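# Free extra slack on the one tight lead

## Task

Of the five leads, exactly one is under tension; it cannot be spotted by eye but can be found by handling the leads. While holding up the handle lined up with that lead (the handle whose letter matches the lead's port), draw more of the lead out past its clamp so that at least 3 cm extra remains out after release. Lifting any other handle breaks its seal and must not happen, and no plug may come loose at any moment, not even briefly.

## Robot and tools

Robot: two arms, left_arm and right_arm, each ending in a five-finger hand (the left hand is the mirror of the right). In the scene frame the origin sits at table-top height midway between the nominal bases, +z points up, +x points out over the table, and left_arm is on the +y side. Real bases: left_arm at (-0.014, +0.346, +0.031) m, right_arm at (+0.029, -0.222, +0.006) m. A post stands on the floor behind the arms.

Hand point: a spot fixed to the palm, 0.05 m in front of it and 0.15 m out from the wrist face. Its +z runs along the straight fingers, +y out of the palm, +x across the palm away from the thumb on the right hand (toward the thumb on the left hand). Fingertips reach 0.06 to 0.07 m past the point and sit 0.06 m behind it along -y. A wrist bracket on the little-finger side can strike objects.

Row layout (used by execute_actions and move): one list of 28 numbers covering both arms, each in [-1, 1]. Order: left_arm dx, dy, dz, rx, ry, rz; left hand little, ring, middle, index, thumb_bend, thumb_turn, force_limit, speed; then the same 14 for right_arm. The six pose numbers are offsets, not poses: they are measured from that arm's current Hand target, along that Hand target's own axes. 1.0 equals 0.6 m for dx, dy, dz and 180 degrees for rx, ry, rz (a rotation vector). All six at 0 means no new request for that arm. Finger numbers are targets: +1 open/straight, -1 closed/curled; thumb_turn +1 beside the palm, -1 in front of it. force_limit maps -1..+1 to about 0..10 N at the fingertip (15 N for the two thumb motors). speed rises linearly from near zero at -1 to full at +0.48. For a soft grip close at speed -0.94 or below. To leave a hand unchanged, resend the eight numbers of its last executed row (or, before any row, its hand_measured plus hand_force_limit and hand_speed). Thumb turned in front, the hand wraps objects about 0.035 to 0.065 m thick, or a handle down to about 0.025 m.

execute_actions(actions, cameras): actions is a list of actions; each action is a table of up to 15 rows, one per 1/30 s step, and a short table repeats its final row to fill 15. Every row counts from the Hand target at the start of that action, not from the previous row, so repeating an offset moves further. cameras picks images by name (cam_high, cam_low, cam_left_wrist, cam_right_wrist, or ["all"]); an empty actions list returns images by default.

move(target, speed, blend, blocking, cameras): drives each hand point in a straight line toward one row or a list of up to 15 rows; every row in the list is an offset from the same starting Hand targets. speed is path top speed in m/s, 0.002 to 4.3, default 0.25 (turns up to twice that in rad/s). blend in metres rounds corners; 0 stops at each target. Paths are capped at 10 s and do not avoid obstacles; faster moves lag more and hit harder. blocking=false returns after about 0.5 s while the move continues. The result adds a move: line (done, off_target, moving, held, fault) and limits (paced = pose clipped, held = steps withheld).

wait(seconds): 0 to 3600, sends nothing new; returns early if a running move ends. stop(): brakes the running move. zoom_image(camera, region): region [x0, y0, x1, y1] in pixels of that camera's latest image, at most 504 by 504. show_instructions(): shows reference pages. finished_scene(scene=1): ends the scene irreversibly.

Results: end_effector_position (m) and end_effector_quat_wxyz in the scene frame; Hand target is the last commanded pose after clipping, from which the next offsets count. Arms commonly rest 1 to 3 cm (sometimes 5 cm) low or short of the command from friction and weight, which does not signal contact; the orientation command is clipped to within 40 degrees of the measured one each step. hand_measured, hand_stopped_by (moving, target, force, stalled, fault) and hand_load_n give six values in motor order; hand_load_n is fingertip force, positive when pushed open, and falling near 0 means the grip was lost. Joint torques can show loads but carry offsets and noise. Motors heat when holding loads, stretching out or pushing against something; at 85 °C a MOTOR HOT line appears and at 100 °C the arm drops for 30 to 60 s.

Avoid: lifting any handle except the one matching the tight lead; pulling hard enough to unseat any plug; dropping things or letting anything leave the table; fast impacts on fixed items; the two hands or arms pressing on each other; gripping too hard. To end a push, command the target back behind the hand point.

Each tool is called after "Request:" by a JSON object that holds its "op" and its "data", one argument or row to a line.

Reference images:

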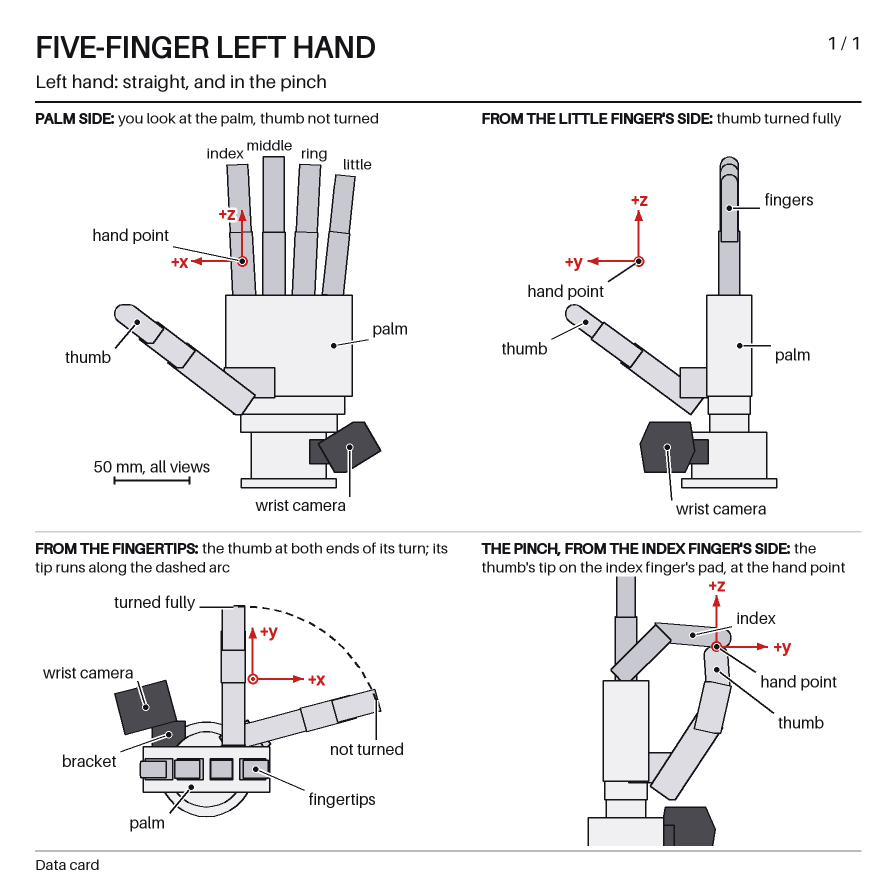

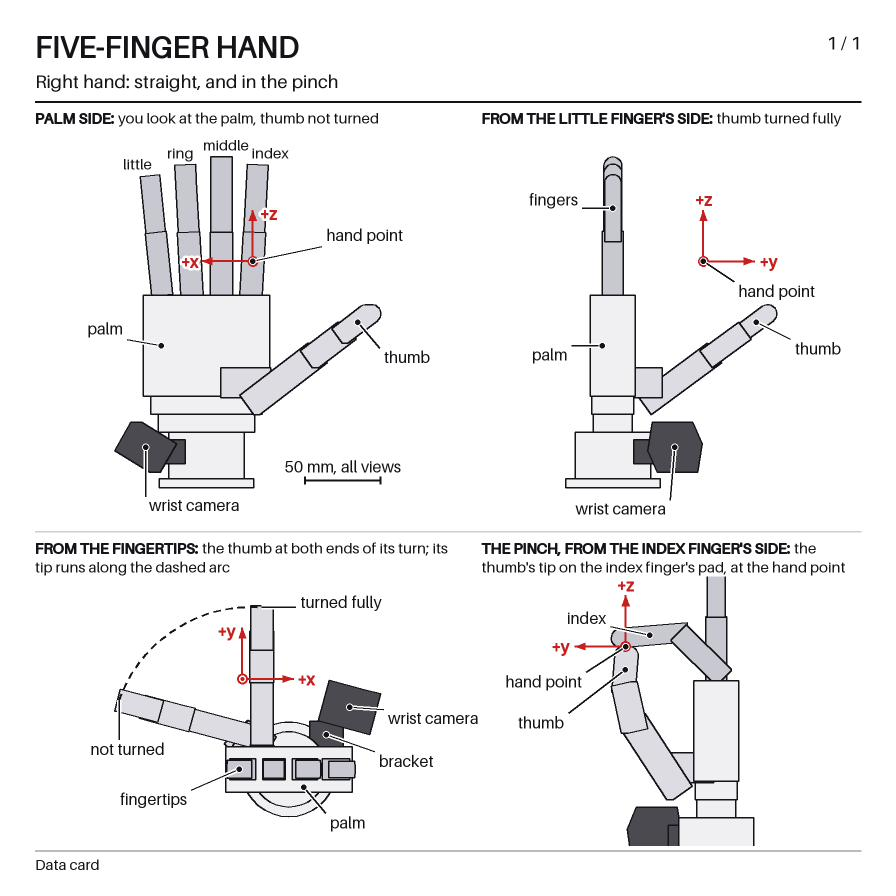

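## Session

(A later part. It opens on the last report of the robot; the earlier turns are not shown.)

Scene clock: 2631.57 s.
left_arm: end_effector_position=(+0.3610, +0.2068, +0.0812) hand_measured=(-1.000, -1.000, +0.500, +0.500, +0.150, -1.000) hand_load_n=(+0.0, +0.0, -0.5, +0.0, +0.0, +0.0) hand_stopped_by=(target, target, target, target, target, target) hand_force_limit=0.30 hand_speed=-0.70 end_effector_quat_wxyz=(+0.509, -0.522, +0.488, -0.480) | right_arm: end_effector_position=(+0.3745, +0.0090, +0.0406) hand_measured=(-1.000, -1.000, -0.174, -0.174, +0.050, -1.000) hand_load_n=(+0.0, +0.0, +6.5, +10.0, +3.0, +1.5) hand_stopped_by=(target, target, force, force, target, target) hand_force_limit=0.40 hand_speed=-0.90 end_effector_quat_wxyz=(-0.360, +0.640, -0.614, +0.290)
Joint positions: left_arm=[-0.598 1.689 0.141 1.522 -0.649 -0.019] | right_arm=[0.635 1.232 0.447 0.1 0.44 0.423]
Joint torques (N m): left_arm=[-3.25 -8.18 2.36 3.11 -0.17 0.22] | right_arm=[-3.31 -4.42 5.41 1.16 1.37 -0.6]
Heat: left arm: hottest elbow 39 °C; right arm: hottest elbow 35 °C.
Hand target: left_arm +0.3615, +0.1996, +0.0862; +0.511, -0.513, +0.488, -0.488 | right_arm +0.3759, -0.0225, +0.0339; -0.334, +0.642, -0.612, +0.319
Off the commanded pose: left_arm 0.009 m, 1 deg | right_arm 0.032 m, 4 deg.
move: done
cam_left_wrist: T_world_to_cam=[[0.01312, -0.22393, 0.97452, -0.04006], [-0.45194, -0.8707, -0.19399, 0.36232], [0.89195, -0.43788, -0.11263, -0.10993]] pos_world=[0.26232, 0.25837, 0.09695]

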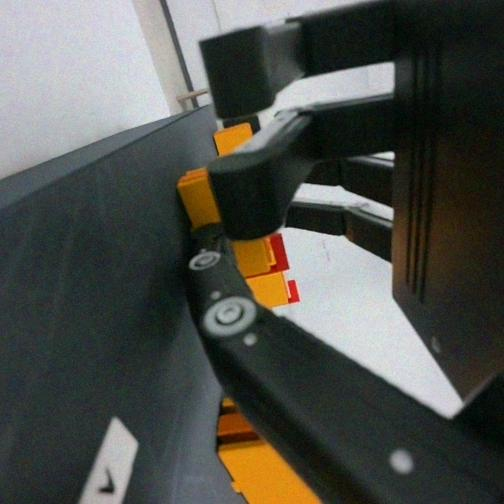

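Request:
{"op": "move", "data": {
  "target": [0.0001,-0.006,0.005,0,0,0,-1,-1,0.5,0.5,0.15,-1,0.3,-0.7,0,0,0,0,0,0,-1,-1,-0.45,-0.45,0.05,-1,0.4,-0.9],
  "speed": 0.05,
  "cameras": ["cam_left_wrist"]
}}

Request:
{"op": "zoom_image", "data": {
  "camera": "cam_left_wrist",
  "region": [130, 130, 310, 310]
}}

Scene clock: 2638.57 s.
left_arm: end_effector_position=(+0.3617, +0.2061, +0.0855) hand_measured=(-1.000, -1.000, +0.500, +0.500, +0.150, -1.000) hand_load_n=(+0.0, +0.0, +0.0, +0.0, +0.0, +0.0) hand_stopped_by=(target, target, target, target, target, target) hand_force_limit=0.30 hand_speed=-0.70 end_effector_quat_wxyz=(+0.510, -0.520, +0.485, -0.484) | right_arm: end_effector_position=(+0.3745, +0.0090, +0.0406) hand_measured=(-1.000, -1.000, -0.174, -0.174, +0.050, -1.000) hand_load_n=(+0.0, +0.0, +6.5, +10.5, +3.0, +1.5) hand_stopped_by=(target, target, force, force, target, target) hand_force_limit=0.40 hand_speed=-0.90 end_effector_quat_wxyz=(-0.360, +0.640, -0.614, +0.290)
Joint positions: left_arm=[-0.598 1.674 0.141 1.518 -0.647 -0.018] | right_arm=[0.635 1.232 0.447 0.1 0.44 0.423]
Joint torques (N m): left_arm=[-2.61 -9.11 2.91 1.98 0.11 0.23] | right_arm=[-3.19 -4.54 5.39 1.17 1.37 -0.6]
Heat: left arm: hottest elbow 38 °C; right arm: hottest elbow 35 °C.
Hand target: left_arm +0.3645, +0.1997, +0.0897; +0.511, -0.513, +0.488, -0.488 | right_arm +0.3759, -0.0225, +0.0339; -0.334, +0.642, -0.612, +0.319
Off the commanded pose: left_arm 0.008 m, 1 deg | right_arm 0.032 m, 4 deg.
move: done
cam_left_wrist: T_world_to_cam=[[0.00445, -0.21913, 0.97569, -0.04237], [-0.45157, -0.87099, -0.19356, 0.36276], [0.89223, -0.43972, -0.10283, -0.11099]] pos_world=[0.26303, 0.25787, 0.10014]

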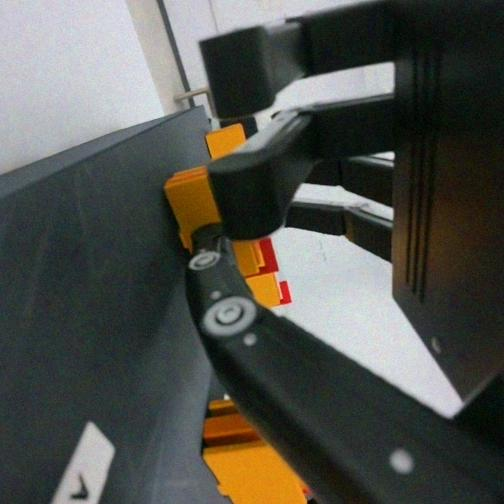

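Scaled by 2.800.

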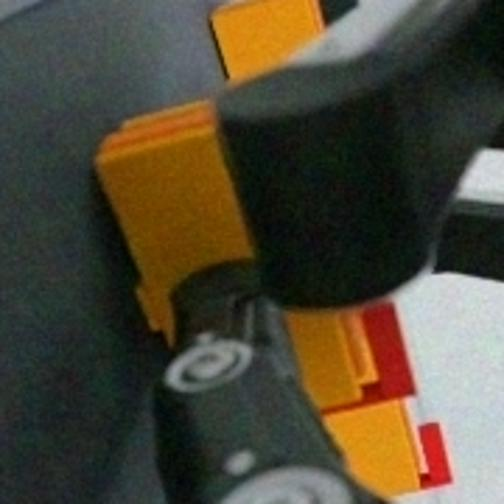

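Request:
{"op": "zoom_image", "data": {
  "camera": "cam_left_wrist",
  "region": [225, 230, 305, 310]
}}

Request:
{"op": "zoom_image", "data": {
  "camera": "cam_left_wrist",
  "region": [160, 160, 230, 260]
}}

Scaled by 6.300.

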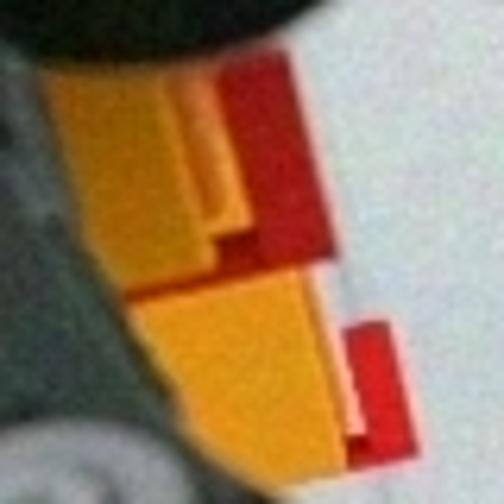

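Scaled by 5.040.

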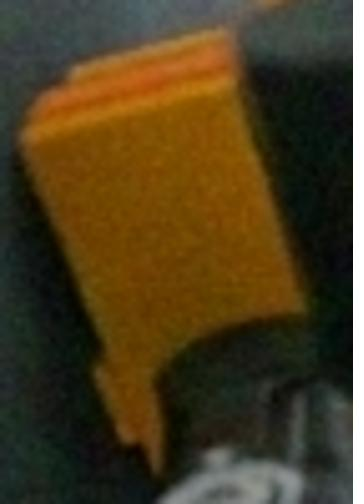

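Request:
{"op": "execute_actions", "data": {
  "actions": [
    [[0,0,0,0,0,0,-1,-1,-0.3,-0.3,0.15,-1,-0.2,-0.9,0,0,0,0,0,0,-1,-1,-0.45,-0.45,0.05,-1,0.4,-0.9]],
    [[0,0,0,0,0,0,-1,-1,-0.3,-0.3,0.15,-1,-0.2,-0.9,0,0,0,0,0,0,-1,-1,-0.45,-0.45,0.05,-1,0.4,-0.9]],
    [[0,0,0,0,0,0,-1,-1,-0.3,-0.3,0.15,-1,-0.2,-0.9,0,0,0,0,0,0,-1,-1,-0.45,-0.45,0.05,-1,0.4,-0.9]],
    [[0,0,0,0,0,0,-1,-1,-0.3,-0.3,0.15,-1,-0.2,-0.9,0,0,0,0,0,0,-1,-1,-0.45,-0.45,0.05,-1,0.4,-0.9]]
  ]
}}

Scene clock: 2688.53 s.
left_arm: end_effector_position=(+0.3663, +0.2043, +0.0884) hand_measured=(-1.000, -1.000, -0.066, -0.074, +0.150, -1.000) hand_load_n=(+0.0, +0.0, +2.0, +4.0, +2.5, +0.0) hand_stopped_by=(target, target, force, force, target, target) hand_force_limit=-0.20 hand_speed=-0.90 end_effector_quat_wxyz=(+0.513, -0.519, +0.482, -0.485) | right_arm: end_effector_position=(+0.3745, +0.0090, +0.0406) hand_measured=(-1.000, -1.000, -0.174, -0.174, +0.050, -1.000) hand_load_n=(+0.0, +0.0, +6.5, +10.0, +3.0, +2.0) hand_stopped_by=(target, target, force, force, target, target) hand_force_limit=0.40 hand_speed=-0.90 end_effector_quat_wxyz=(-0.360, +0.640, -0.614, +0.290)
Joint positions: left_arm=[-0.598 1.673 0.154 1.515 -0.651 -0.01] | right_arm=[0.635 1.232 0.447 0.1 0.44 0.423]
Joint torques (N m): left_arm=[-2.61 -9.11 2.04 2.17 0.29 0.14] | right_arm=[-3.19 -4.54 5.39 1.16 1.37 -0.6]
Heat: left arm: hottest elbow 35 °C; right arm: hottest elbow 35 °C.
Hand target: left_arm +0.3646, +0.1997, +0.0899; +0.511, -0.513, +0.488, -0.488 | right_arm +0.3759, -0.0225, +0.0339; -0.334, +0.642, -0.612, +0.319
Off the commanded pose: left_arm 0.005 m, 1 deg | right_arm 0.032 m, 4 deg.

Request:
{"op": "execute_actions", "data": {
  "actions": [],
  "cameras": ["cam_left_wrist"]
}}

Request:
{"op": "zoom_image", "data": {
  "camera": "cam_left_wrist",
  "region": [225, 230, 305, 310]
}}

Request:
{"op": "zoom_image", "data": {
  "camera": "cam_left_wrist",
  "region": [160, 160, 230, 260]
}}

Scene clock: 2691.47 s.
left_arm: end_effector_position=(+0.3663, +0.2043, +0.0884) hand_measured=(-1.000, -1.000, -0.066, -0.074, +0.150, -1.000) hand_load_n=(+0.0, +0.0, +2.0, +4.5, +3.0, +0.0) hand_stopped_by=(target, target, force, force, target, target) hand_force_limit=-0.20 hand_speed=-0.90 end_effector_quat_wxyz=(+0.513, -0.519, +0.482, -0.485) | right_arm: end_effector_position=(+0.3745, +0.0090, +0.0406) hand_measured=(-1.000, -1.000, -0.174, -0.174, +0.050, -1.000) hand_load_n=(+0.0, +0.0, +6.5, +10.0, +3.0, +1.5) hand_stopped_by=(target, target, force, force, target, target) hand_force_limit=0.40 hand_speed=-0.90 end_effector_quat_wxyz=(-0.360, +0.640, -0.614, +0.290)
Joint positions: left_arm=[-0.598 1.673 0.154 1.515 -0.651 -0.01] | right_arm=[0.635 1.232 0.447 0.1 0.44 0.423]
Joint velocities: within noise
Joint torques (N m): left_arm=[-2.61 -9.05 2.06 2.18 0.29 0.14] | right_arm=[-3.31 -4.48 5.38 1.17 1.36 -0.59]
Motor temperatures (°C): left_arm=[30 27 35 24 26 28] | right_arm=[27 29 35 24 34 28]
Heat: left arm: hottest elbow 35 °C; right arm: hottest elbow 35 °C.
Hand target: left_arm +0.3646, +0.1997, +0.0899; +0.511, -0.513, +0.488, -0.488 | right_arm +0.3759, -0.0225, +0.0339; -0.334, +0.642, -0.612, +0.319
Off the commanded pose: left_arm 0.005 m, 1 deg | right_arm 0.032 m, 4 deg.
camera_calibration:
cam_left_wrist: T_world_to_cam=[[-0.00321, -0.22101, 0.97527, -0.04235], [-0.44663, -0.87228, -0.19914, 0.36277], [0.89471, -0.43622, -0.09591, -0.11784]] pos_world=[0.26732, 0.25567, 0.10224]
Images, in order (width x height): cam_left_wrist 504x504.

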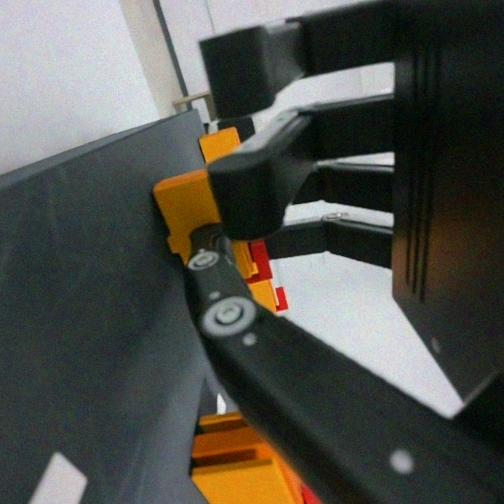

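Scaled by 6.300.

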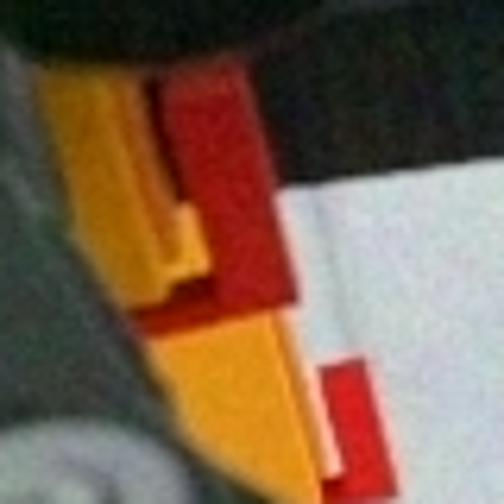

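Scaled by 5.040.

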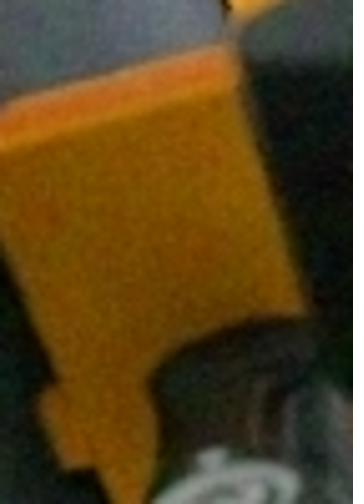

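Request:
{"op": "execute_actions", "data": {
  "actions": [
    [[0,0,0,0,0,0,-1,-1,-0.3,-0.3,-0.15,-1,0.0,-0.9,0,0,0,0,0,0,-1,-1,-0.45,-0.45,0.05,-1,0.4,-0.9]],
    [[0,0,0,0,0,0,-1,-1,-0.3,-0.3,-0.15,-1,0.0,-0.9,0,0,0,0,0,0,-1,-1,-0.45,-0.45,0.05,-1,0.4,-0.9]],
    [[0,0,0,0,0,0,-1,-1,-0.3,-0.3,-0.15,-1,0.0,-0.9,0,0,0,0,0,0,-1,-1,-0.45,-0.45,0.05,-1,0.4,-0.9]]
  ],
  "cameras": ["cam_left_wrist"]
}}

Request:
{"op": "zoom_image", "data": {
  "camera": "cam_left_wrist",
  "region": [225, 230, 305, 310]
}}

Request:
{"op": "zoom_image", "data": {
  "camera": "cam_left_wrist",
  "region": [150, 160, 230, 270]
}}

Scene clock: 2703.77 s.
left_arm: end_effector_position=(+0.3663, +0.2043, +0.0884) hand_measured=(-1.000, -1.000, -0.066, -0.074, +0.066, -1.000) hand_load_n=(+0.0, +0.0, +3.5, +5.5, +7.0, +0.5) hand_stopped_by=(target, target, force, force, force, target) hand_force_limit=0.00 hand_speed=-0.90 end_effector_quat_wxyz=(+0.513, -0.519, +0.483, -0.484) | right_arm: end_effector_position=(+0.3745, +0.0090, +0.0406) hand_measured=(-1.000, -1.000, -0.174, -0.174, +0.050, -1.000) hand_load_n=(+0.0, +0.0, +6.5, +10.5, +3.0, +1.5) hand_stopped_by=(target, target, force, force, target, target) hand_force_limit=0.40 hand_speed=-0.90 end_effector_quat_wxyz=(-0.360, +0.640, -0.614, +0.290)
Joint positions: left_arm=[-0.598 1.673 0.154 1.515 -0.651 -0.01] | right_arm=[0.635 1.232 0.447 0.1 0.44 0.423]
Joint torques (N m): left_arm=[-2.67 -9.11 2.06 2.17 0.29 0.13] | right_arm=[-3.37 -4.42 5.39 1.18 1.36 -0.6]
Heat: left arm: hottest elbow 35 °C; right arm: hottest elbow 35 °C.
Hand target: left_arm +0.3646, +0.1997, +0.0899; +0.511, -0.513, +0.488, -0.488 | right_arm +0.3759, -0.0225, +0.0339; -0.334, +0.642, -0.612, +0.319
Off the commanded pose: left_arm 0.005 m, 1 deg | right_arm 0.032 m, 4 deg.
cam_left_wrist: T_world_to_cam=[[-0.00315, -0.22138, 0.97518, -0.04226], [-0.44658, -0.87223, -0.19945, 0.36278], [0.89474, -0.43613, -0.09611, -0.11785]] pos_world=[0.26732, 0.25567, 0.10224]

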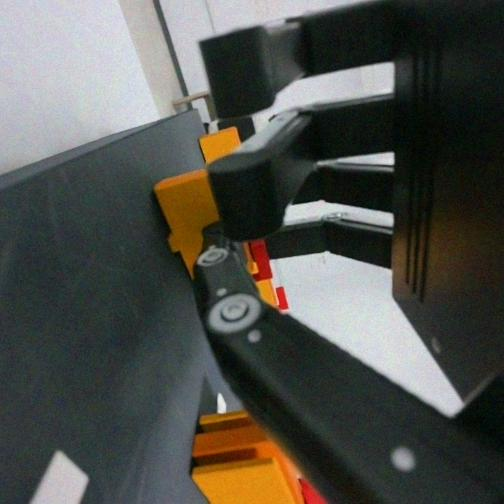

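Scaled by 6.300.

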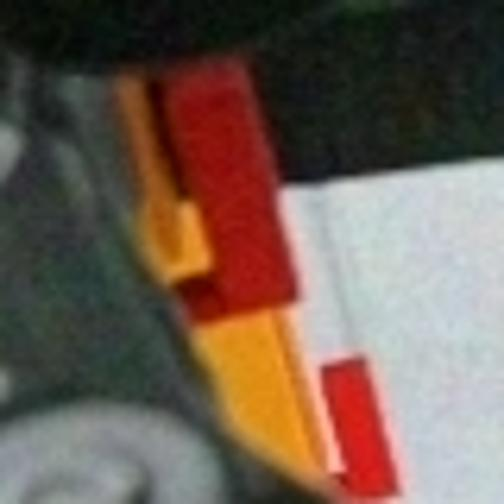

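Scaled by 4.582.

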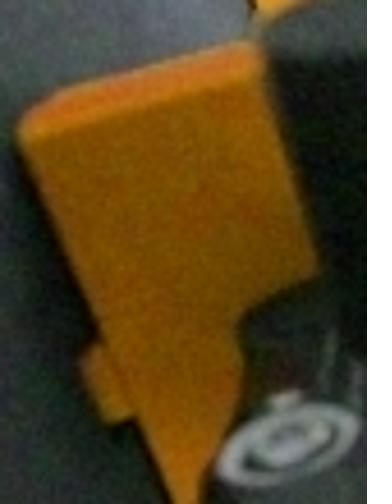

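Request:
{"op": "zoom_image", "data": {
  "camera": "cam_left_wrist",
  "region": [240, 236, 284, 284]
}}

Request:
{"op": "zoom_image", "data": {
  "camera": "cam_left_wrist",
  "region": [200, 380, 330, 504]
}}

Scaled by 10.500.

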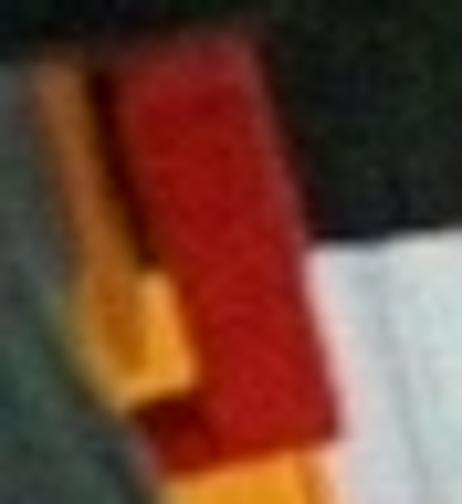

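Scaled by 3.877.

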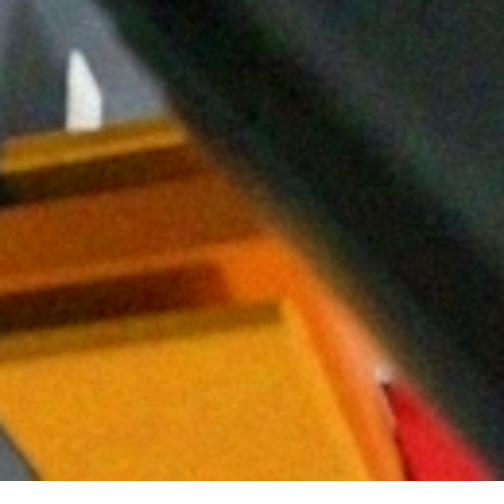

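Request:
{"op": "execute_actions", "data": {
  "actions": [
    [[0,0,0,0,0,0,-1,-1,-0.5,-0.5,-0.15,-1,1.0,-0.88,0,0,0,0,0,0,-1,-1,-0.45,-0.45,0.05,-1,0.4,-0.9]],
    [[0,0,0,0,0,0,-1,-1,-0.5,-0.5,-0.15,-1,1.0,-0.88,0,0,0,0,0,0,-1,-1,-0.45,-0.45,0.05,-1,0.4,-0.9]],
    [[0,0,0,0,0,0,-1,-1,-0.5,-0.5,-0.3,-1,0.4,-0.88,0,0,0,0,0,0,-1,-1,-0.45,-0.45,0.05,-1,0.4,-0.9]],
    [[0,0,0,0,0,0,-1,-1,-0.5,-0.5,-0.3,-1,0.4,-0.88,0,0,0,0,0,0,-1,-1,-0.45,-0.45,0.05,-1,0.4,-0.9]]
  ],
  "cameras": ["cam_left_wrist"]
}}

Request:
{"op": "zoom_image", "data": {
  "camera": "cam_left_wrist",
  "region": [240, 236, 284, 284]
}}

Request:
{"op": "zoom_image", "data": {
  "camera": "cam_left_wrist",
  "region": [150, 160, 230, 270]
}}

Scene clock: 2725.53 s.
left_arm: end_effector_position=(+0.3663, +0.2043, +0.0884) hand_measured=(-1.000, -1.000, -0.086, -0.088, +0.060, -1.000) hand_load_n=(+0.0, +0.0, +10.5, +9.5, +10.0, +0.5) hand_stopped_by=(target, target, force, force, force, target) hand_force_limit=0.40 hand_speed=-0.88 end_effector_quat_wxyz=(+0.513, -0.518, +0.483, -0.484) | right_arm: end_effector_position=(+0.3745, +0.0090, +0.0406) hand_measured=(-1.000, -1.000, -0.174, -0.174, +0.050, -1.000) hand_load_n=(+0.0, +0.0, +6.5, +10.0, +3.0, +1.5) hand_stopped_by=(target, target, force, force, target, target) hand_force_limit=0.40 hand_speed=-0.90 end_effector_quat_wxyz=(-0.360, +0.640, -0.614, +0.290)
Joint positions: left_arm=[-0.598 1.673 0.154 1.515 -0.651 -0.009] | right_arm=[0.635 1.232 0.447 0.1 0.44 0.423]
Joint torques (N m): left_arm=[-2.61 -9.11 2.02 2.15 0.29 0.12] | right_arm=[-3.25 -4.42 5.38 1.16 1.37 -0.6]
Heat: left arm: hottest elbow 34 °C; right arm: hottest elbow 35 °C.
Hand target: left_arm +0.3645, +0.1997, +0.0898; +0.511, -0.513, +0.488, -0.488 | right_arm +0.3759, -0.0225, +0.0339; -0.334, +0.642, -0.612, +0.319
Off the commanded pose: left_arm 0.005 m, 1 deg | right_arm 0.032 m, 4 deg.
cam_left_wrist: T_world_to_cam=[[-0.00311, -0.22174, 0.9751, -0.04215], [-0.44661, -0.87215, -0.19975, 0.36288], [0.89472, -0.43611, -0.09631, -0.11779]] pos_world=[0.26732, 0.25577, 0.10224]

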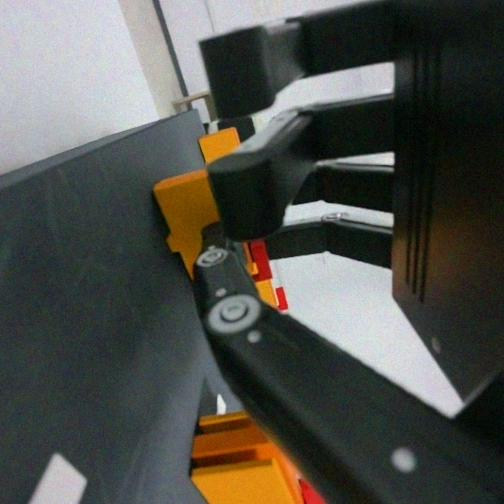

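Scaled by 10.500.

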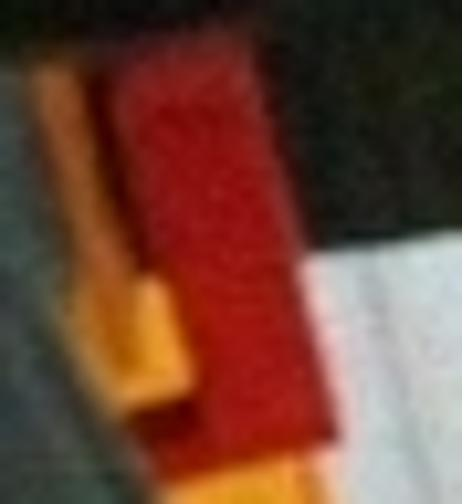

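Scaled by 4.582.

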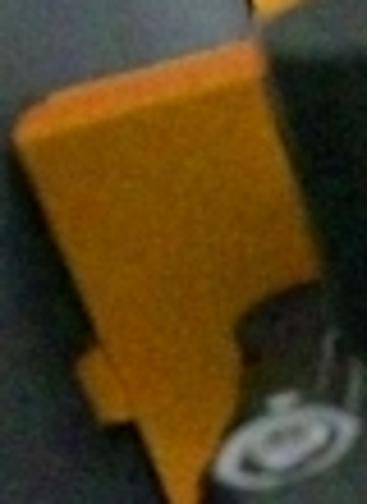

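Request:
{"op": "move", "data": {
  "target": [0,-0.0167,0,0,0,0,-1,-1,-0.5,-0.5,-0.3,-1,0.4,-0.88,0,0,0,0,0,0,-1,-1,-0.45,-0.45,0.05,-1,0.4,-0.9],
  "speed": 0.03
}}

Request:
{"op": "move", "data": {
  "target": [0,-0.0167,0,0.006,0,0,-1,-1,-0.5,-0.5,-0.3,-1,0.4,-0.88,0,0,0,0,0,0,-1,-1,-0.45,-0.45,0.05,-1,0.4,-0.9],
  "speed": 0.03,
  "cameras": ["cam_left_wrist"]
}}

Request:
{"op": "zoom_image", "data": {
  "camera": "cam_left_wrist",
  "region": [240, 236, 284, 284]
}}

Request:
{"op": "zoom_image", "data": {
  "camera": "cam_left_wrist",
  "region": [150, 160, 230, 270]
}}

Scene clock: 2732.97 s.
left_arm: end_effector_position=(+0.3664, +0.2043, +0.0889) hand_measured=(-1.000, -1.000, -0.086, -0.088, +0.060, -1.000) hand_load_n=(+0.0, +0.0, +10.0, +10.0, +11.5, +0.5) hand_stopped_by=(target, target, force, force, force, target) hand_force_limit=0.40 hand_speed=-0.88 end_effector_quat_wxyz=(+0.512, -0.520, +0.492, -0.475) | right_arm: end_effector_position=(+0.3745, +0.0090, +0.0406) hand_measured=(-1.000, -1.000, -0.174, -0.174, +0.050, -1.000) hand_load_n=(+0.0, +0.0, +6.5, +10.5, +3.0, +1.5) hand_stopped_by=(target, target, force, force, target, target) hand_force_limit=0.40 hand_speed=-0.90 end_effector_quat_wxyz=(-0.360, +0.640, -0.614, +0.290)
Joint positions: left_arm=[-0.598 1.615 0.157 1.425 -0.651 -0.009] | right_arm=[0.635 1.232 0.447 0.1 0.44 0.423]
Joint torques (N m): left_arm=[-2.55 -10.58 2.22 2.65 0.29 0.13] | right_arm=[-3.25 -4.48 5.35 1.18 1.36 -0.59]
Heat: left arm: hottest elbow 34 °C; right arm: hottest elbow 35 °C.
Hand target: left_arm +0.3646, +0.1997, +0.0998; +0.511, -0.513, +0.488, -0.488 | right_arm +0.3759, -0.0225, +0.0339; -0.334, +0.642, -0.612, +0.319
Off the commanded pose: left_arm 0.012 m, 2 deg | right_arm 0.032 m, 4 deg.
move: off_target (left_arm)

Scene clock: 2733.63 s.
left_arm: end_effector_position=(+0.3665, +0.2043, +0.0897) hand_measured=(-1.000, -1.000, -0.086, -0.088, +0.062, -1.000) hand_load_n=(+0.0, +0.0, +10.0, +10.0, +11.5, +1.0) hand_stopped_by=(target, target, force, force, force, target) hand_force_limit=0.40 hand_speed=-0.88 end_effector_quat_wxyz=(+0.512, -0.520, +0.495, -0.472) | right_arm: end_effector_position=(+0.3745, +0.0090, +0.0406) hand_measured=(-1.000, -1.000, -0.174, -0.174, +0.050, -1.000) hand_load_n=(+0.0, +0.0, +6.5, +10.0, +3.0, +1.5) hand_stopped_by=(target, target, force, force, target, target) hand_force_limit=0.40 hand_speed=-0.90 end_effector_quat_wxyz=(-0.360, +0.640, -0.614, +0.290)
Joint positions: left_arm=[-0.598 1.597 0.159 1.401 -0.651 -0.007] | right_arm=[0.635 1.232 0.447 0.1 0.44 0.423]
Joint torques (N m): left_arm=[-2.78 -11.99 2.13 3.28 0.16 0.25] | right_arm=[-3.31 -4.42 5.37 1.17 1.37 -0.59]
Heat: left arm: hottest elbow 34 °C; right arm: hottest elbow 35 °C.
Hand target: left_arm +0.3646, +0.1997, +0.1099; +0.516, -0.508, +0.483, -0.492 | right_arm +0.3759, -0.0225, +0.0339; -0.334, +0.642, -0.612, +0.319
Off the commanded pose: left_arm 0.021 m, 3 deg | right_arm 0.032 m, 4 deg.
move: off_target (left_arm)
cam_left_wrist: T_world_to_cam=[[0.02446, -0.24184, 0.97001, -0.04903], [-0.45237, -0.86795, -0.20499, 0.36488], [0.8915, -0.43379, -0.13063, -0.11404]] pos_world=[0.26792, 0.25537, 0.10745]

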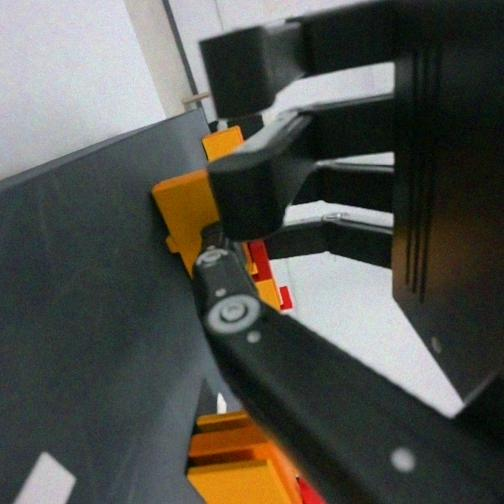

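Scaled by 10.500.

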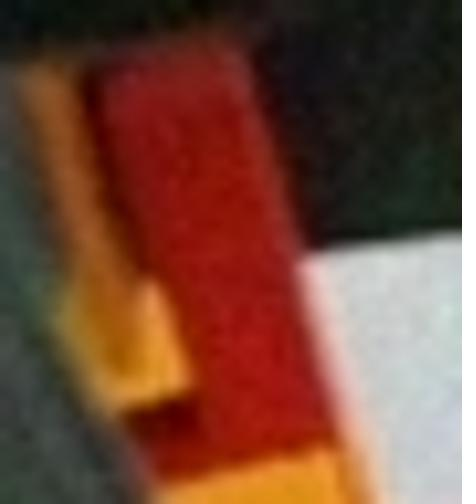

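Scaled by 4.582.

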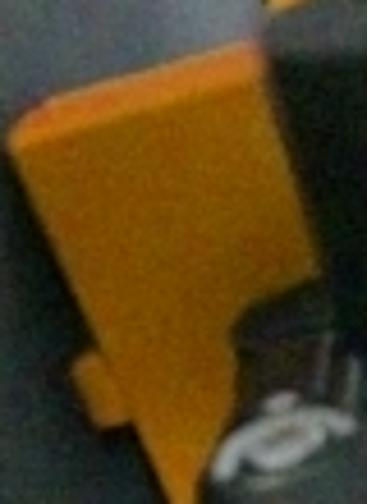

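Request:
{"op": "move", "data": {
  "target": [0,-0.0084,0,0.01,0,0,-1,-1,-0.5,-0.5,-0.3,-1,0.4,-0.88,0,0,0,0,0,0,-1,-1,-0.45,-0.45,0.05,-1,0.4,-0.9],
  "speed": 0.03,
  "cameras": ["cam_left_wrist"]
}}

Request:
{"op": "zoom_image", "data": {
  "camera": "cam_left_wrist",
  "region": [240, 236, 284, 284]
}}

Request:
{"op": "zoom_image", "data": {
  "camera": "cam_left_wrist",
  "region": [150, 160, 230, 270]
}}

Scene clock: 2743.30 s.
left_arm: end_effector_position=(+0.3670, +0.2051, +0.0912) hand_measured=(-1.000, -1.000, -0.086, -0.088, +0.062, -1.000) hand_load_n=(+0.0, +0.0, +9.0, +10.0, +12.0, +1.5) hand_stopped_by=(target, target, force, force, force, target) hand_force_limit=0.40 hand_speed=-0.88 end_effector_quat_wxyz=(+0.517, -0.515, +0.495, -0.472) | right_arm: end_effector_position=(+0.3745, +0.0090, +0.0406) hand_measured=(-1.000, -1.000, -0.174, -0.174, +0.050, -1.000) hand_load_n=(-0.5, +0.0, +6.5, +10.0, +3.0, +1.5) hand_stopped_by=(target, target, force, force, target, target) hand_force_limit=0.40 hand_speed=-0.90 end_effector_quat_wxyz=(-0.360, +0.640, -0.614, +0.290)
Joint positions: left_arm=[-0.598 1.606 0.158 1.423 -0.651 0.011] | right_arm=[0.635 1.232 0.447 0.1 0.44 0.423]
Joint torques (N m): left_arm=[-3.14 -10.52 1.78 4.94 0 0.29] | right_arm=[-3.31 -4.48 5.41 1.2 1.37 -0.59]
Heat: left arm: hottest elbow 34 °C; right arm: hottest elbow 34 °C.
Hand target: left_arm +0.3645, +0.1997, +0.1149; +0.524, -0.500, +0.475, -0.500 | right_arm +0.3759, -0.0225, +0.0339; -0.334, +0.642, -0.612, +0.319
Off the commanded pose: left_arm 0.024 m, 4 deg | right_arm 0.032 m, 4 deg.
move: off_target (left_arm)
cam_left_wrist: T_world_to_cam=[[0.01503, -0.25266, 0.96744, -0.04438], [-0.45075, -0.86537, -0.219, 0.36618], [0.89252, -0.43278, -0.12689, -0.11484]] pos_world=[0.26822, 0.25597, 0.10856]

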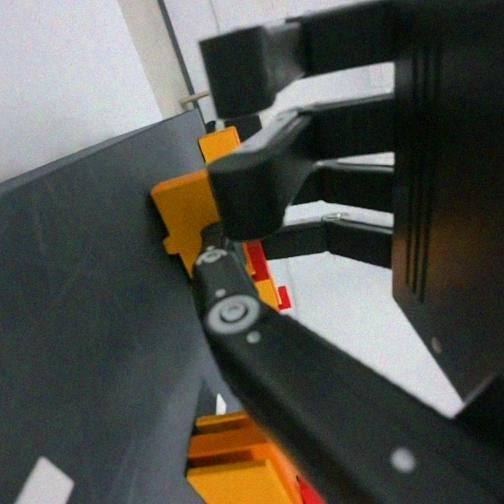

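Scaled by 10.500.

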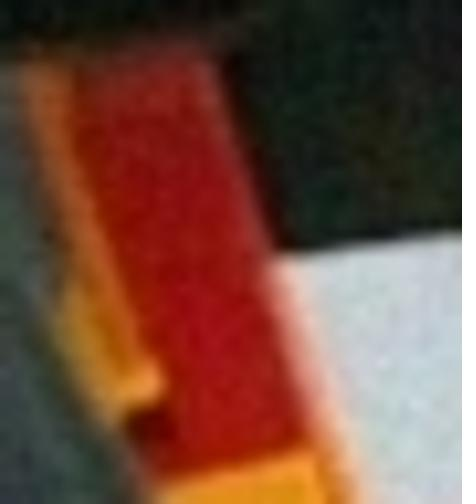

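Scaled by 4.582.

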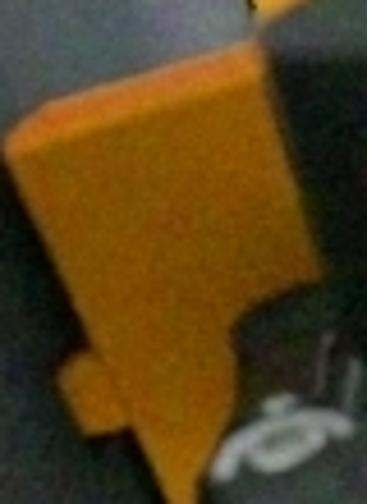

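Request:
{"op": "move", "data": {
  "target": [0,-0.0133,0.0007,0.004,0,0,-1,-1,-0.5,-0.5,-0.3,-1,0.4,-0.88,0,0,0,0,0,0,-1,-1,-0.45,-0.45,0.05,-1,0.4,-0.9],
  "speed": 0.03
}}

Request:
{"op": "move", "data": {
  "target": [0,-0.0133,0.0007,0.004,0,0,-1,-1,-0.5,-0.5,-0.3,-1,0.4,-0.88,0,0,0,0,0,0,-1,-1,-0.45,-0.45,0.05,-1,0.4,-0.9],
  "speed": 0.03,
  "cameras": ["cam_left_wrist"]
}}

Request:
{"op": "zoom_image", "data": {
  "camera": "cam_left_wrist",
  "region": [240, 236, 284, 284]
}}

Request:
{"op": "zoom_image", "data": {
  "camera": "cam_left_wrist",
  "region": [150, 160, 230, 270]
}}

Scene clock: 2756.23 s.
left_arm: end_effector_position=(+0.3670, +0.2055, +0.0914) hand_measured=(-1.000, -1.000, -0.086, -0.088, +0.062, -1.000) hand_load_n=(+0.0, +0.0, +9.0, +10.5, +12.5, +2.0) hand_stopped_by=(target, target, force, force, force, target) hand_force_limit=0.40 hand_speed=-0.88 end_effector_quat_wxyz=(+0.519, -0.513, +0.497, -0.470) | right_arm: end_effector_position=(+0.3745, +0.0090, +0.0406) hand_measured=(-1.000, -1.000, -0.174, -0.174, +0.050, -1.000) hand_load_n=(+0.0, +0.0, +6.5, +10.0, +3.0, +1.5) hand_stopped_by=(target, target, force, force, target, target) hand_force_limit=0.40 hand_speed=-0.90 end_effector_quat_wxyz=(-0.360, +0.640, -0.614, +0.290)
Joint positions: left_arm=[-0.598 1.605 0.158 1.423 -0.651 0.019] | right_arm=[0.635 1.232 0.447 0.1 0.44 0.423]
Joint torques (N m): left_arm=[-3.19 -12.81 1.72 4.6 -0.02 0.32] | right_arm=[-3.31 -4.42 5.38 1.16 1.36 -0.6]
Heat: left arm: hottest elbow 34 °C; right arm: hottest elbow 34 °C.
Hand target: left_arm +0.3646, +0.1997, +0.1230; +0.527, -0.496, +0.472, -0.503 | right_arm +0.3759, -0.0225, +0.0339; -0.334, +0.642, -0.612, +0.319
Off the commanded pose: left_arm 0.032 m, 5 deg | right_arm 0.032 m, 4 deg.
move: off_target (left_arm)

Scene clock: 2756.83 s.
left_arm: end_effector_position=(+0.3669, +0.2057, +0.0921) hand_measured=(-1.000, -1.000, -0.086, -0.088, +0.062, -1.000) hand_load_n=(+0.0, +0.0, +8.5, +11.0, +12.0, +2.5) hand_stopped_by=(target, target, force, force, force, target) hand_force_limit=0.40 hand_speed=-0.88 end_effector_quat_wxyz=(+0.522, -0.508, +0.501, -0.468) | right_arm: end_effector_position=(+0.3745, +0.0090, +0.0406) hand_measured=(-1.000, -1.000, -0.174, -0.174, +0.050, -1.000) hand_load_n=(+0.0, +0.0, +6.5, +10.0, +3.0, +1.5) hand_stopped_by=(target, target, force, force, target, target) hand_force_limit=0.40 hand_speed=-0.90 end_effector_quat_wxyz=(-0.360, +0.640, -0.614, +0.290)
Joint positions: left_arm=[-0.598 1.598 0.158 1.416 -0.648 0.033] | right_arm=[0.635 1.232 0.447 0.1 0.44 0.423]
Joint torques (N m): left_arm=[-3.19 -14.39 1.76 4.49 -0.17 0.27] | right_arm=[-3.25 -4.48 5.38 1.16 1.36 -0.59]
Heat: left arm: hottest elbow 34 °C; right arm: hottest elbow 34 °C.
Hand target: left_arm +0.3645, +0.1998, +0.1309; +0.530, -0.493, +0.469, -0.506 | right_arm +0.3759, -0.0225, +0.0339; -0.334, +0.642, -0.612, +0.319
Off the commanded pose: left_arm 0.039 m, 6 deg | right_arm 0.032 m, 4 deg.
move: off_target (left_arm)
cam_left_wrist: T_world_to_cam=[[0.01391, -0.27291, 0.96194, -0.04007], [-0.45407, -0.85884, -0.23709, 0.36845], [0.89086, -0.43349, -0.13587, -0.11289]] pos_world=[0.26843, 0.25657, 0.11056]

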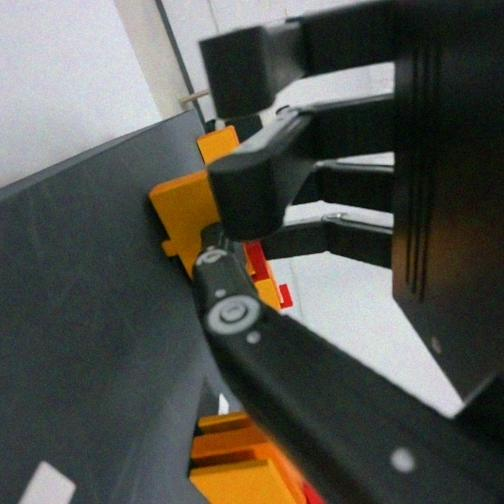

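Scaled by 10.500.

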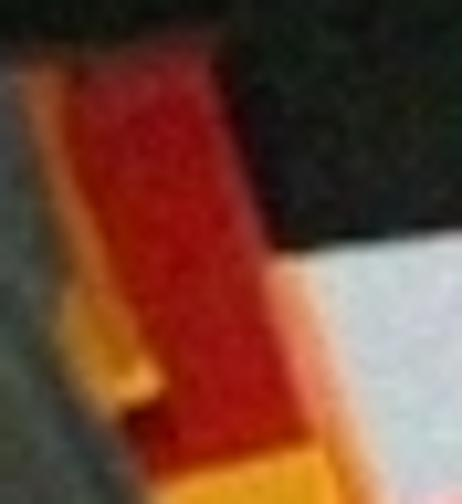

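Scaled by 4.582.

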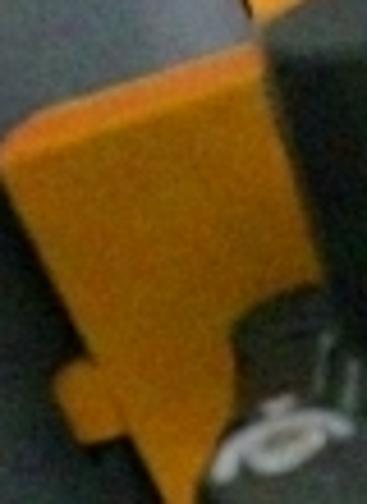

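Request:
{"op": "move", "data": {
  "target": [0,-0.0117,0.0009,0.004,0,0,-1,-1,-0.5,-0.5,-0.3,-1,0.4,-0.88,0,0,0,0,0,0,-1,-1,-0.45,-0.45,0.05,-1,0.4,-0.9],
  "speed": 0.03
}}

Scene clock: 2763.43 s.
left_arm: end_effector_position=(+0.3667, +0.2058, +0.0925) hand_measured=(-1.000, -1.000, -0.086, -0.088, +0.062, -1.000) hand_load_n=(+0.0, +0.5, +9.0, +12.0, +11.0, +2.5) hand_stopped_by=(target, target, force, force, force, target) hand_force_limit=0.40 hand_speed=-0.88 end_effector_quat_wxyz=(+0.523, -0.505, +0.506, -0.464) | right_arm: end_effector_position=(+0.3745, +0.0090, +0.0406) hand_measured=(-1.000, -1.000, -0.174, -0.174, +0.050, -1.000) hand_load_n=(+0.0, +0.0, +6.5, +10.0, +3.0, +1.5) hand_stopped_by=(target, target, force, force, target, target) hand_force_limit=0.40 hand_speed=-0.90 end_effector_quat_wxyz=(-0.360, +0.640, -0.614, +0.290)
Joint positions: left_arm=[-0.598 1.586 0.158 1.401 -0.645 0.044] | right_arm=[0.635 1.232 0.447 0.1 0.44 0.423]
Joint torques (N m): left_arm=[-3.25 -15.27 1.83 4.82 -0.31 0.23] | right_arm=[-3.25 -4.42 5.41 1.17 1.36 -0.6]
Heat: left arm: hottest elbow 34 °C; right arm: hottest elbow 34 °C.
Hand target: left_arm +0.3645, +0.1998, +0.1380; +0.533, -0.490, +0.466, -0.509 | right_arm +0.3759, -0.0225, +0.0339; -0.334, +0.642, -0.612, +0.319
Off the commanded pose: left_arm 0.046 m, 7 deg | right_arm 0.032 m, 4 deg.
move: off_target (left_arm)

Request:
{"op": "move", "data": {
  "target": [0,-0.0117,0.0009,0.004,0,0,-1,-1,-0.5,-0.5,-0.3,-1,0.4,-0.88,0,0,0,0,0,0,-1,-1,-0.45,-0.45,0.05,-1,0.4,-0.9],
  "speed": 0.03,
  "cameras": ["cam_left_wrist"]
}}

Request:
{"op": "zoom_image", "data": {
  "camera": "cam_left_wrist",
  "region": [240, 236, 284, 284]
}}

Request:
{"op": "zoom_image", "data": {
  "camera": "cam_left_wrist",
  "region": [150, 160, 230, 270]
}}

Scene clock: 2769.10 s.
left_arm: end_effector_position=(+0.3678, +0.2043, +0.1472) hand_measured=(-1.000, -1.000, -0.086, -0.090, +0.058, -1.000) hand_load_n=(+0.0, +0.0, +0.0, +0.0, +0.0, +0.0) hand_stopped_by=(target, target, force, force, force, target) hand_force_limit=0.40 hand_speed=-0.88 end_effector_quat_wxyz=(+0.536, -0.493, +0.454, -0.513) | right_arm: end_effector_position=(+0.3745, +0.0090, +0.0406) hand_measured=(-1.000, -1.000, -0.174, -0.174, +0.050, -1.000) hand_load_n=(+0.0, +0.0, +6.5, +10.0, +3.0, +1.5) hand_stopped_by=(target, target, force, force, target, target) hand_force_limit=0.40 hand_speed=-0.90 end_effector_quat_wxyz=(-0.360, +0.640, -0.614, +0.290)
Joint positions: left_arm=[-0.604 1.445 0.147 1.425 -0.651 0.058] | right_arm=[0.635 1.232 0.447 0.1 0.44 0.423]
Joint torques (N m): left_arm=[-3.25 -6.48 3.73 2.5 -0.08 0.22] | right_arm=[-3.37 -4.42 5.39 1.16 1.37 -0.6]
Heat: left arm: hottest elbow 34 °C; right arm: hottest elbow 34 °C.
Hand target: left_arm +0.3644, +0.1998, +0.1451; +0.536, -0.486, +0.463, -0.512 | right_arm +0.3759, -0.0225, +0.0339; -0.334, +0.642, -0.612, +0.319
Off the commanded pose: left_arm 0.006 m, 1 deg | right_arm 0.032 m, 4 deg.
move: done
cam_left_wrist: T_world_to_cam=[[-0.10644, -0.21573, 0.97063, -0.06215], [-0.42582, -0.87225, -0.24056, 0.37365], [0.89853, -0.43892, 0.00098, -0.12858]] pos_world=[0.26802, 0.25607, 0.15033]

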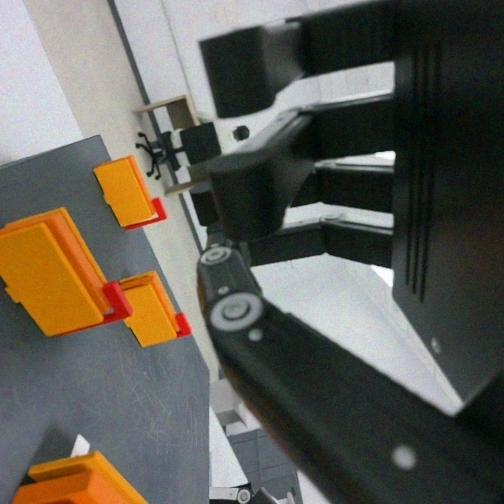

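Scaled by 10.500.

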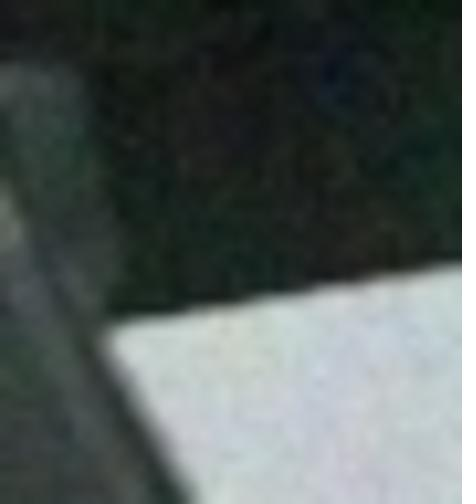

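Scaled by 4.582.

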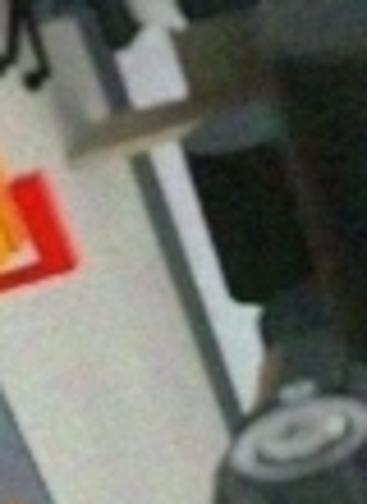

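Request:
{"op": "zoom_image", "data": {
  "camera": "cam_left_wrist",
  "region": [85, 260, 145, 335]
}}

Request:
{"op": "zoom_image", "data": {
  "camera": "cam_left_wrist",
  "region": [140, 300, 200, 360]
}}

Request:
{"op": "zoom_image", "data": {
  "camera": "cam_left_wrist",
  "region": [0, 200, 80, 340]
}}

Scaled by 6.720.

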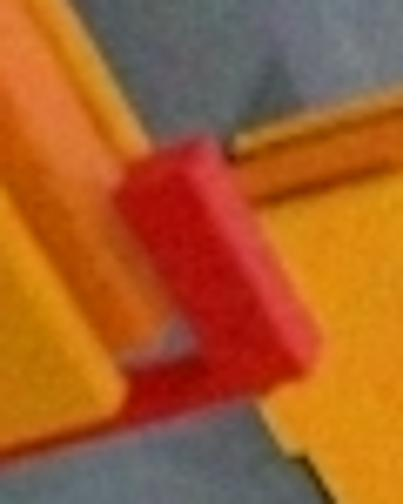

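Scaled by 8.400.

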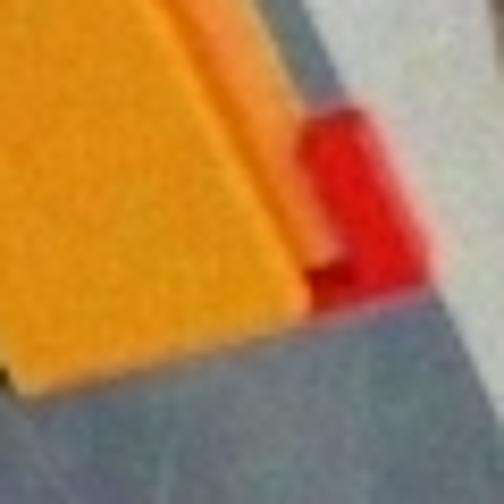

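Scaled by 3.600.

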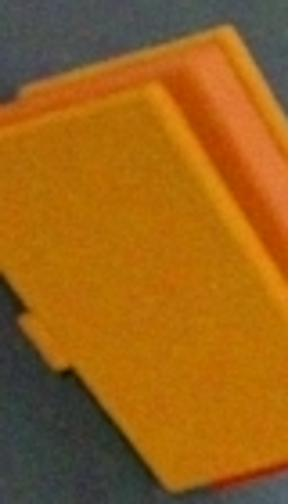

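Request:
{"op": "move", "data": {
  "target": [0,0,0,-0.012,0,0,-1,-1,0.5,0.5,0.15,-1,0.3,-0.7,0,0,0,0,0,0,-1,-1,-0.45,-0.45,0.05,-1,0.4,-0.9],
  "speed": 0.06
}}

Scene clock: 2840.13 s.
left_arm: end_effector_position=(+0.3650, +0.2063, +0.1424) hand_measured=(-1.000, -1.000, +0.500, +0.500, +0.150, -1.000) hand_load_n=(+0.0, +0.5, +0.0, +0.0, +0.0, +0.0) hand_stopped_by=(target, target, target, target, target, target) hand_force_limit=0.30 hand_speed=-0.70 end_effector_quat_wxyz=(+0.533, -0.496, +0.474, -0.495) | right_arm: end_effector_position=(+0.3745, +0.0090, +0.0406) hand_measured=(-1.000, -1.000, -0.174, -0.174, +0.050, -1.000) hand_load_n=(+0.0, +0.0, +6.5, +10.0, +3.0, +1.5) hand_stopped_by=(target, target, force, force, target, target) hand_force_limit=0.40 hand_speed=-0.90 end_effector_quat_wxyz=(-0.360, +0.640, -0.614, +0.290)
Joint positions: left_arm=[-0.604 1.374 0.147 1.301 -0.651 0.058] | right_arm=[0.635 1.232 0.447 0.1 0.44 0.423]
Joint torques (N m): left_arm=[-2.96 -6.95 4.96 2.04 -0.03 -0.07] | right_arm=[-3.37 -4.48 5.39 1.16 1.36 -0.6]
Heat: left arm: hottest elbow 34 °C; right arm: hottest elbow 34 °C.
Hand target: left_arm +0.3644, +0.1998, +0.1450; +0.527, -0.496, +0.472, -0.503 | right_arm +0.3759, -0.0225, +0.0339; -0.334, +0.642, -0.612, +0.319
Off the commanded pose: left_arm 0.007 m, 1 deg | right_arm 0.032 m, 4 deg.
move: done

Request:
{"op": "move", "data": {
  "target": [0.002,0.0546,-0.0077,0,0,0,-1,-1,0.5,0.5,0.15,-1,0.3,-0.7,0,0,0,0,0,0,-1,-1,-0.45,-0.45,0.05,-1,0.4,-0.9],
  "speed": 0.06
}}

Scene clock: 2849.83 s.
left_arm: end_effector_position=(+0.3647, +0.2051, +0.1087) hand_measured=(-1.000, -1.000, +0.500, +0.500, +0.150, -1.000) hand_load_n=(+0.0, +0.0, +0.0, +0.0, +0.0, +0.0) hand_stopped_by=(target, target, target, target, target, target) hand_force_limit=0.30 hand_speed=-0.70 end_effector_quat_wxyz=(+0.532, -0.498, +0.476, -0.492) | right_arm: end_effector_position=(+0.3745, +0.0090, +0.0406) hand_measured=(-1.000, -1.000, -0.174, -0.174, +0.050, -1.000) hand_load_n=(+0.0, +0.0, +6.0, +10.0, +3.0, +1.5) hand_stopped_by=(target, target, force, force, target, target) hand_force_limit=0.40 hand_speed=-0.90 end_effector_quat_wxyz=(-0.360, +0.640, -0.614, +0.290)
Joint positions: left_arm=[-0.611 1.625 0.144 1.545 -0.66 0.056] | right_arm=[0.635 1.232 0.447 0.1 0.44 0.423]
Joint torques (N m): left_arm=[-3.31 -7.82 2.24 2.89 -0.12 -0.05] | right_arm=[-3.25 -4.37 5.38 1.16 1.37 -0.6]
Heat: left arm: hottest elbow 34 °C; right arm: hottest elbow 34 °C.
Hand target: left_arm +0.3619, +0.1985, +0.1120; +0.527, -0.496, +0.472, -0.503 | right_arm +0.3759, -0.0225, +0.0339; -0.334, +0.642, -0.612, +0.319
Off the commanded pose: left_arm 0.008 m, 2 deg | right_arm 0.032 m, 4 deg.
joint at its limit (left arm) — joint 4 (wrist pitch), upper limit.
move: done

Request:
{"op": "move", "data": {
  "target": [0,0.0391,-0.0035,-0.008,0,0,-1,-1,0.5,0.5,0.15,-1,0.3,-0.7,0,0,0,0,0,0,-1,-1,-0.45,-0.45,0.05,-1,0.4,-0.9],
  "speed": 0.05,
  "cameras": ["cam_left_wrist"]
}}

Request:
{"op": "zoom_image", "data": {
  "camera": "cam_left_wrist",
  "region": [130, 130, 310, 310]
}}

Scene clock: 2854.93 s.
left_arm: end_effector_position=(+0.3613, +0.2057, +0.0848) hand_measured=(-1.000, -1.000, +0.500, +0.500, +0.150, -1.000) hand_load_n=(+0.0, +0.0, +0.0, +0.0, +0.0, +0.0) hand_stopped_by=(target, target, target, target, target, target) hand_force_limit=0.30 hand_speed=-0.70 end_effector_quat_wxyz=(+0.521, -0.509, +0.492, -0.477) | right_arm: end_effector_position=(+0.3745, +0.0090, +0.0406) hand_measured=(-1.000, -1.000, -0.174, -0.174, +0.050, -1.000) hand_load_n=(+0.0, +0.0, +6.0, +10.0, +3.0, +1.5) hand_stopped_by=(target, target, force, force, target, target) hand_force_limit=0.40 hand_speed=-0.90 end_effector_quat_wxyz=(-0.360, +0.640, -0.614, +0.290)
Joint positions: left_arm=[-0.611 1.694 0.144 1.547 -0.66 0.025] | right_arm=[0.635 1.232 0.447 0.1 0.44 0.423]
Joint torques (N m): left_arm=[-2.96 -8.06 2.18 3.02 -0.11 -0.14] | right_arm=[-3.19 -4.42 5.39 1.18 1.37 -0.6]
Heat: left arm: hottest elbow 34 °C; right arm: hottest elbow 34 °C.
Hand target: left_arm +0.3613, +0.1984, +0.0885; +0.521, -0.503, +0.478, -0.497 | right_arm +0.3759, -0.0225, +0.0339; -0.334, +0.642, -0.612, +0.319
Off the commanded pose: left_arm 0.008 m, 3 deg | right_arm 0.032 m, 4 deg.
joint sent to its limit (left arm) — joint 4 (wrist pitch), upper limit. The joint targets still meet the commanded pose.
move: off_target (left_arm)
cam_left_wrist: T_world_to_cam=[[-0.00284, -0.25438, 0.9671, -0.03116], [-0.44997, -0.86334, -0.22842, 0.36281], [0.89304, -0.43581, -0.11201, -0.11115]] pos_world=[0.26242, 0.25687, 0.10056]

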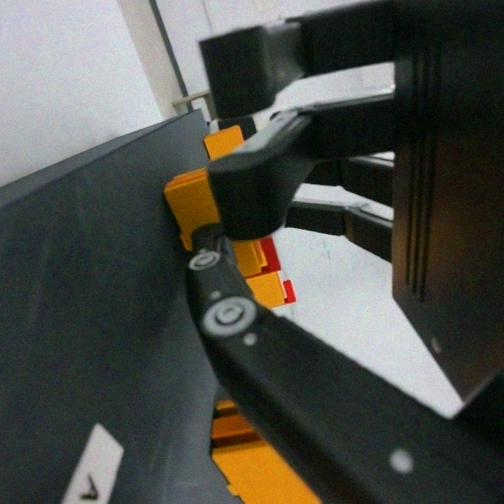

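Scaled by 2.800.

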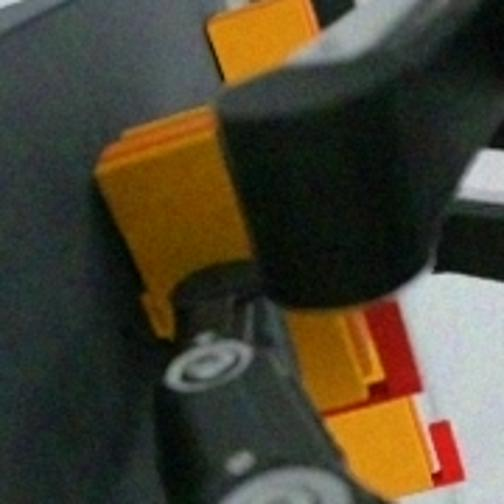

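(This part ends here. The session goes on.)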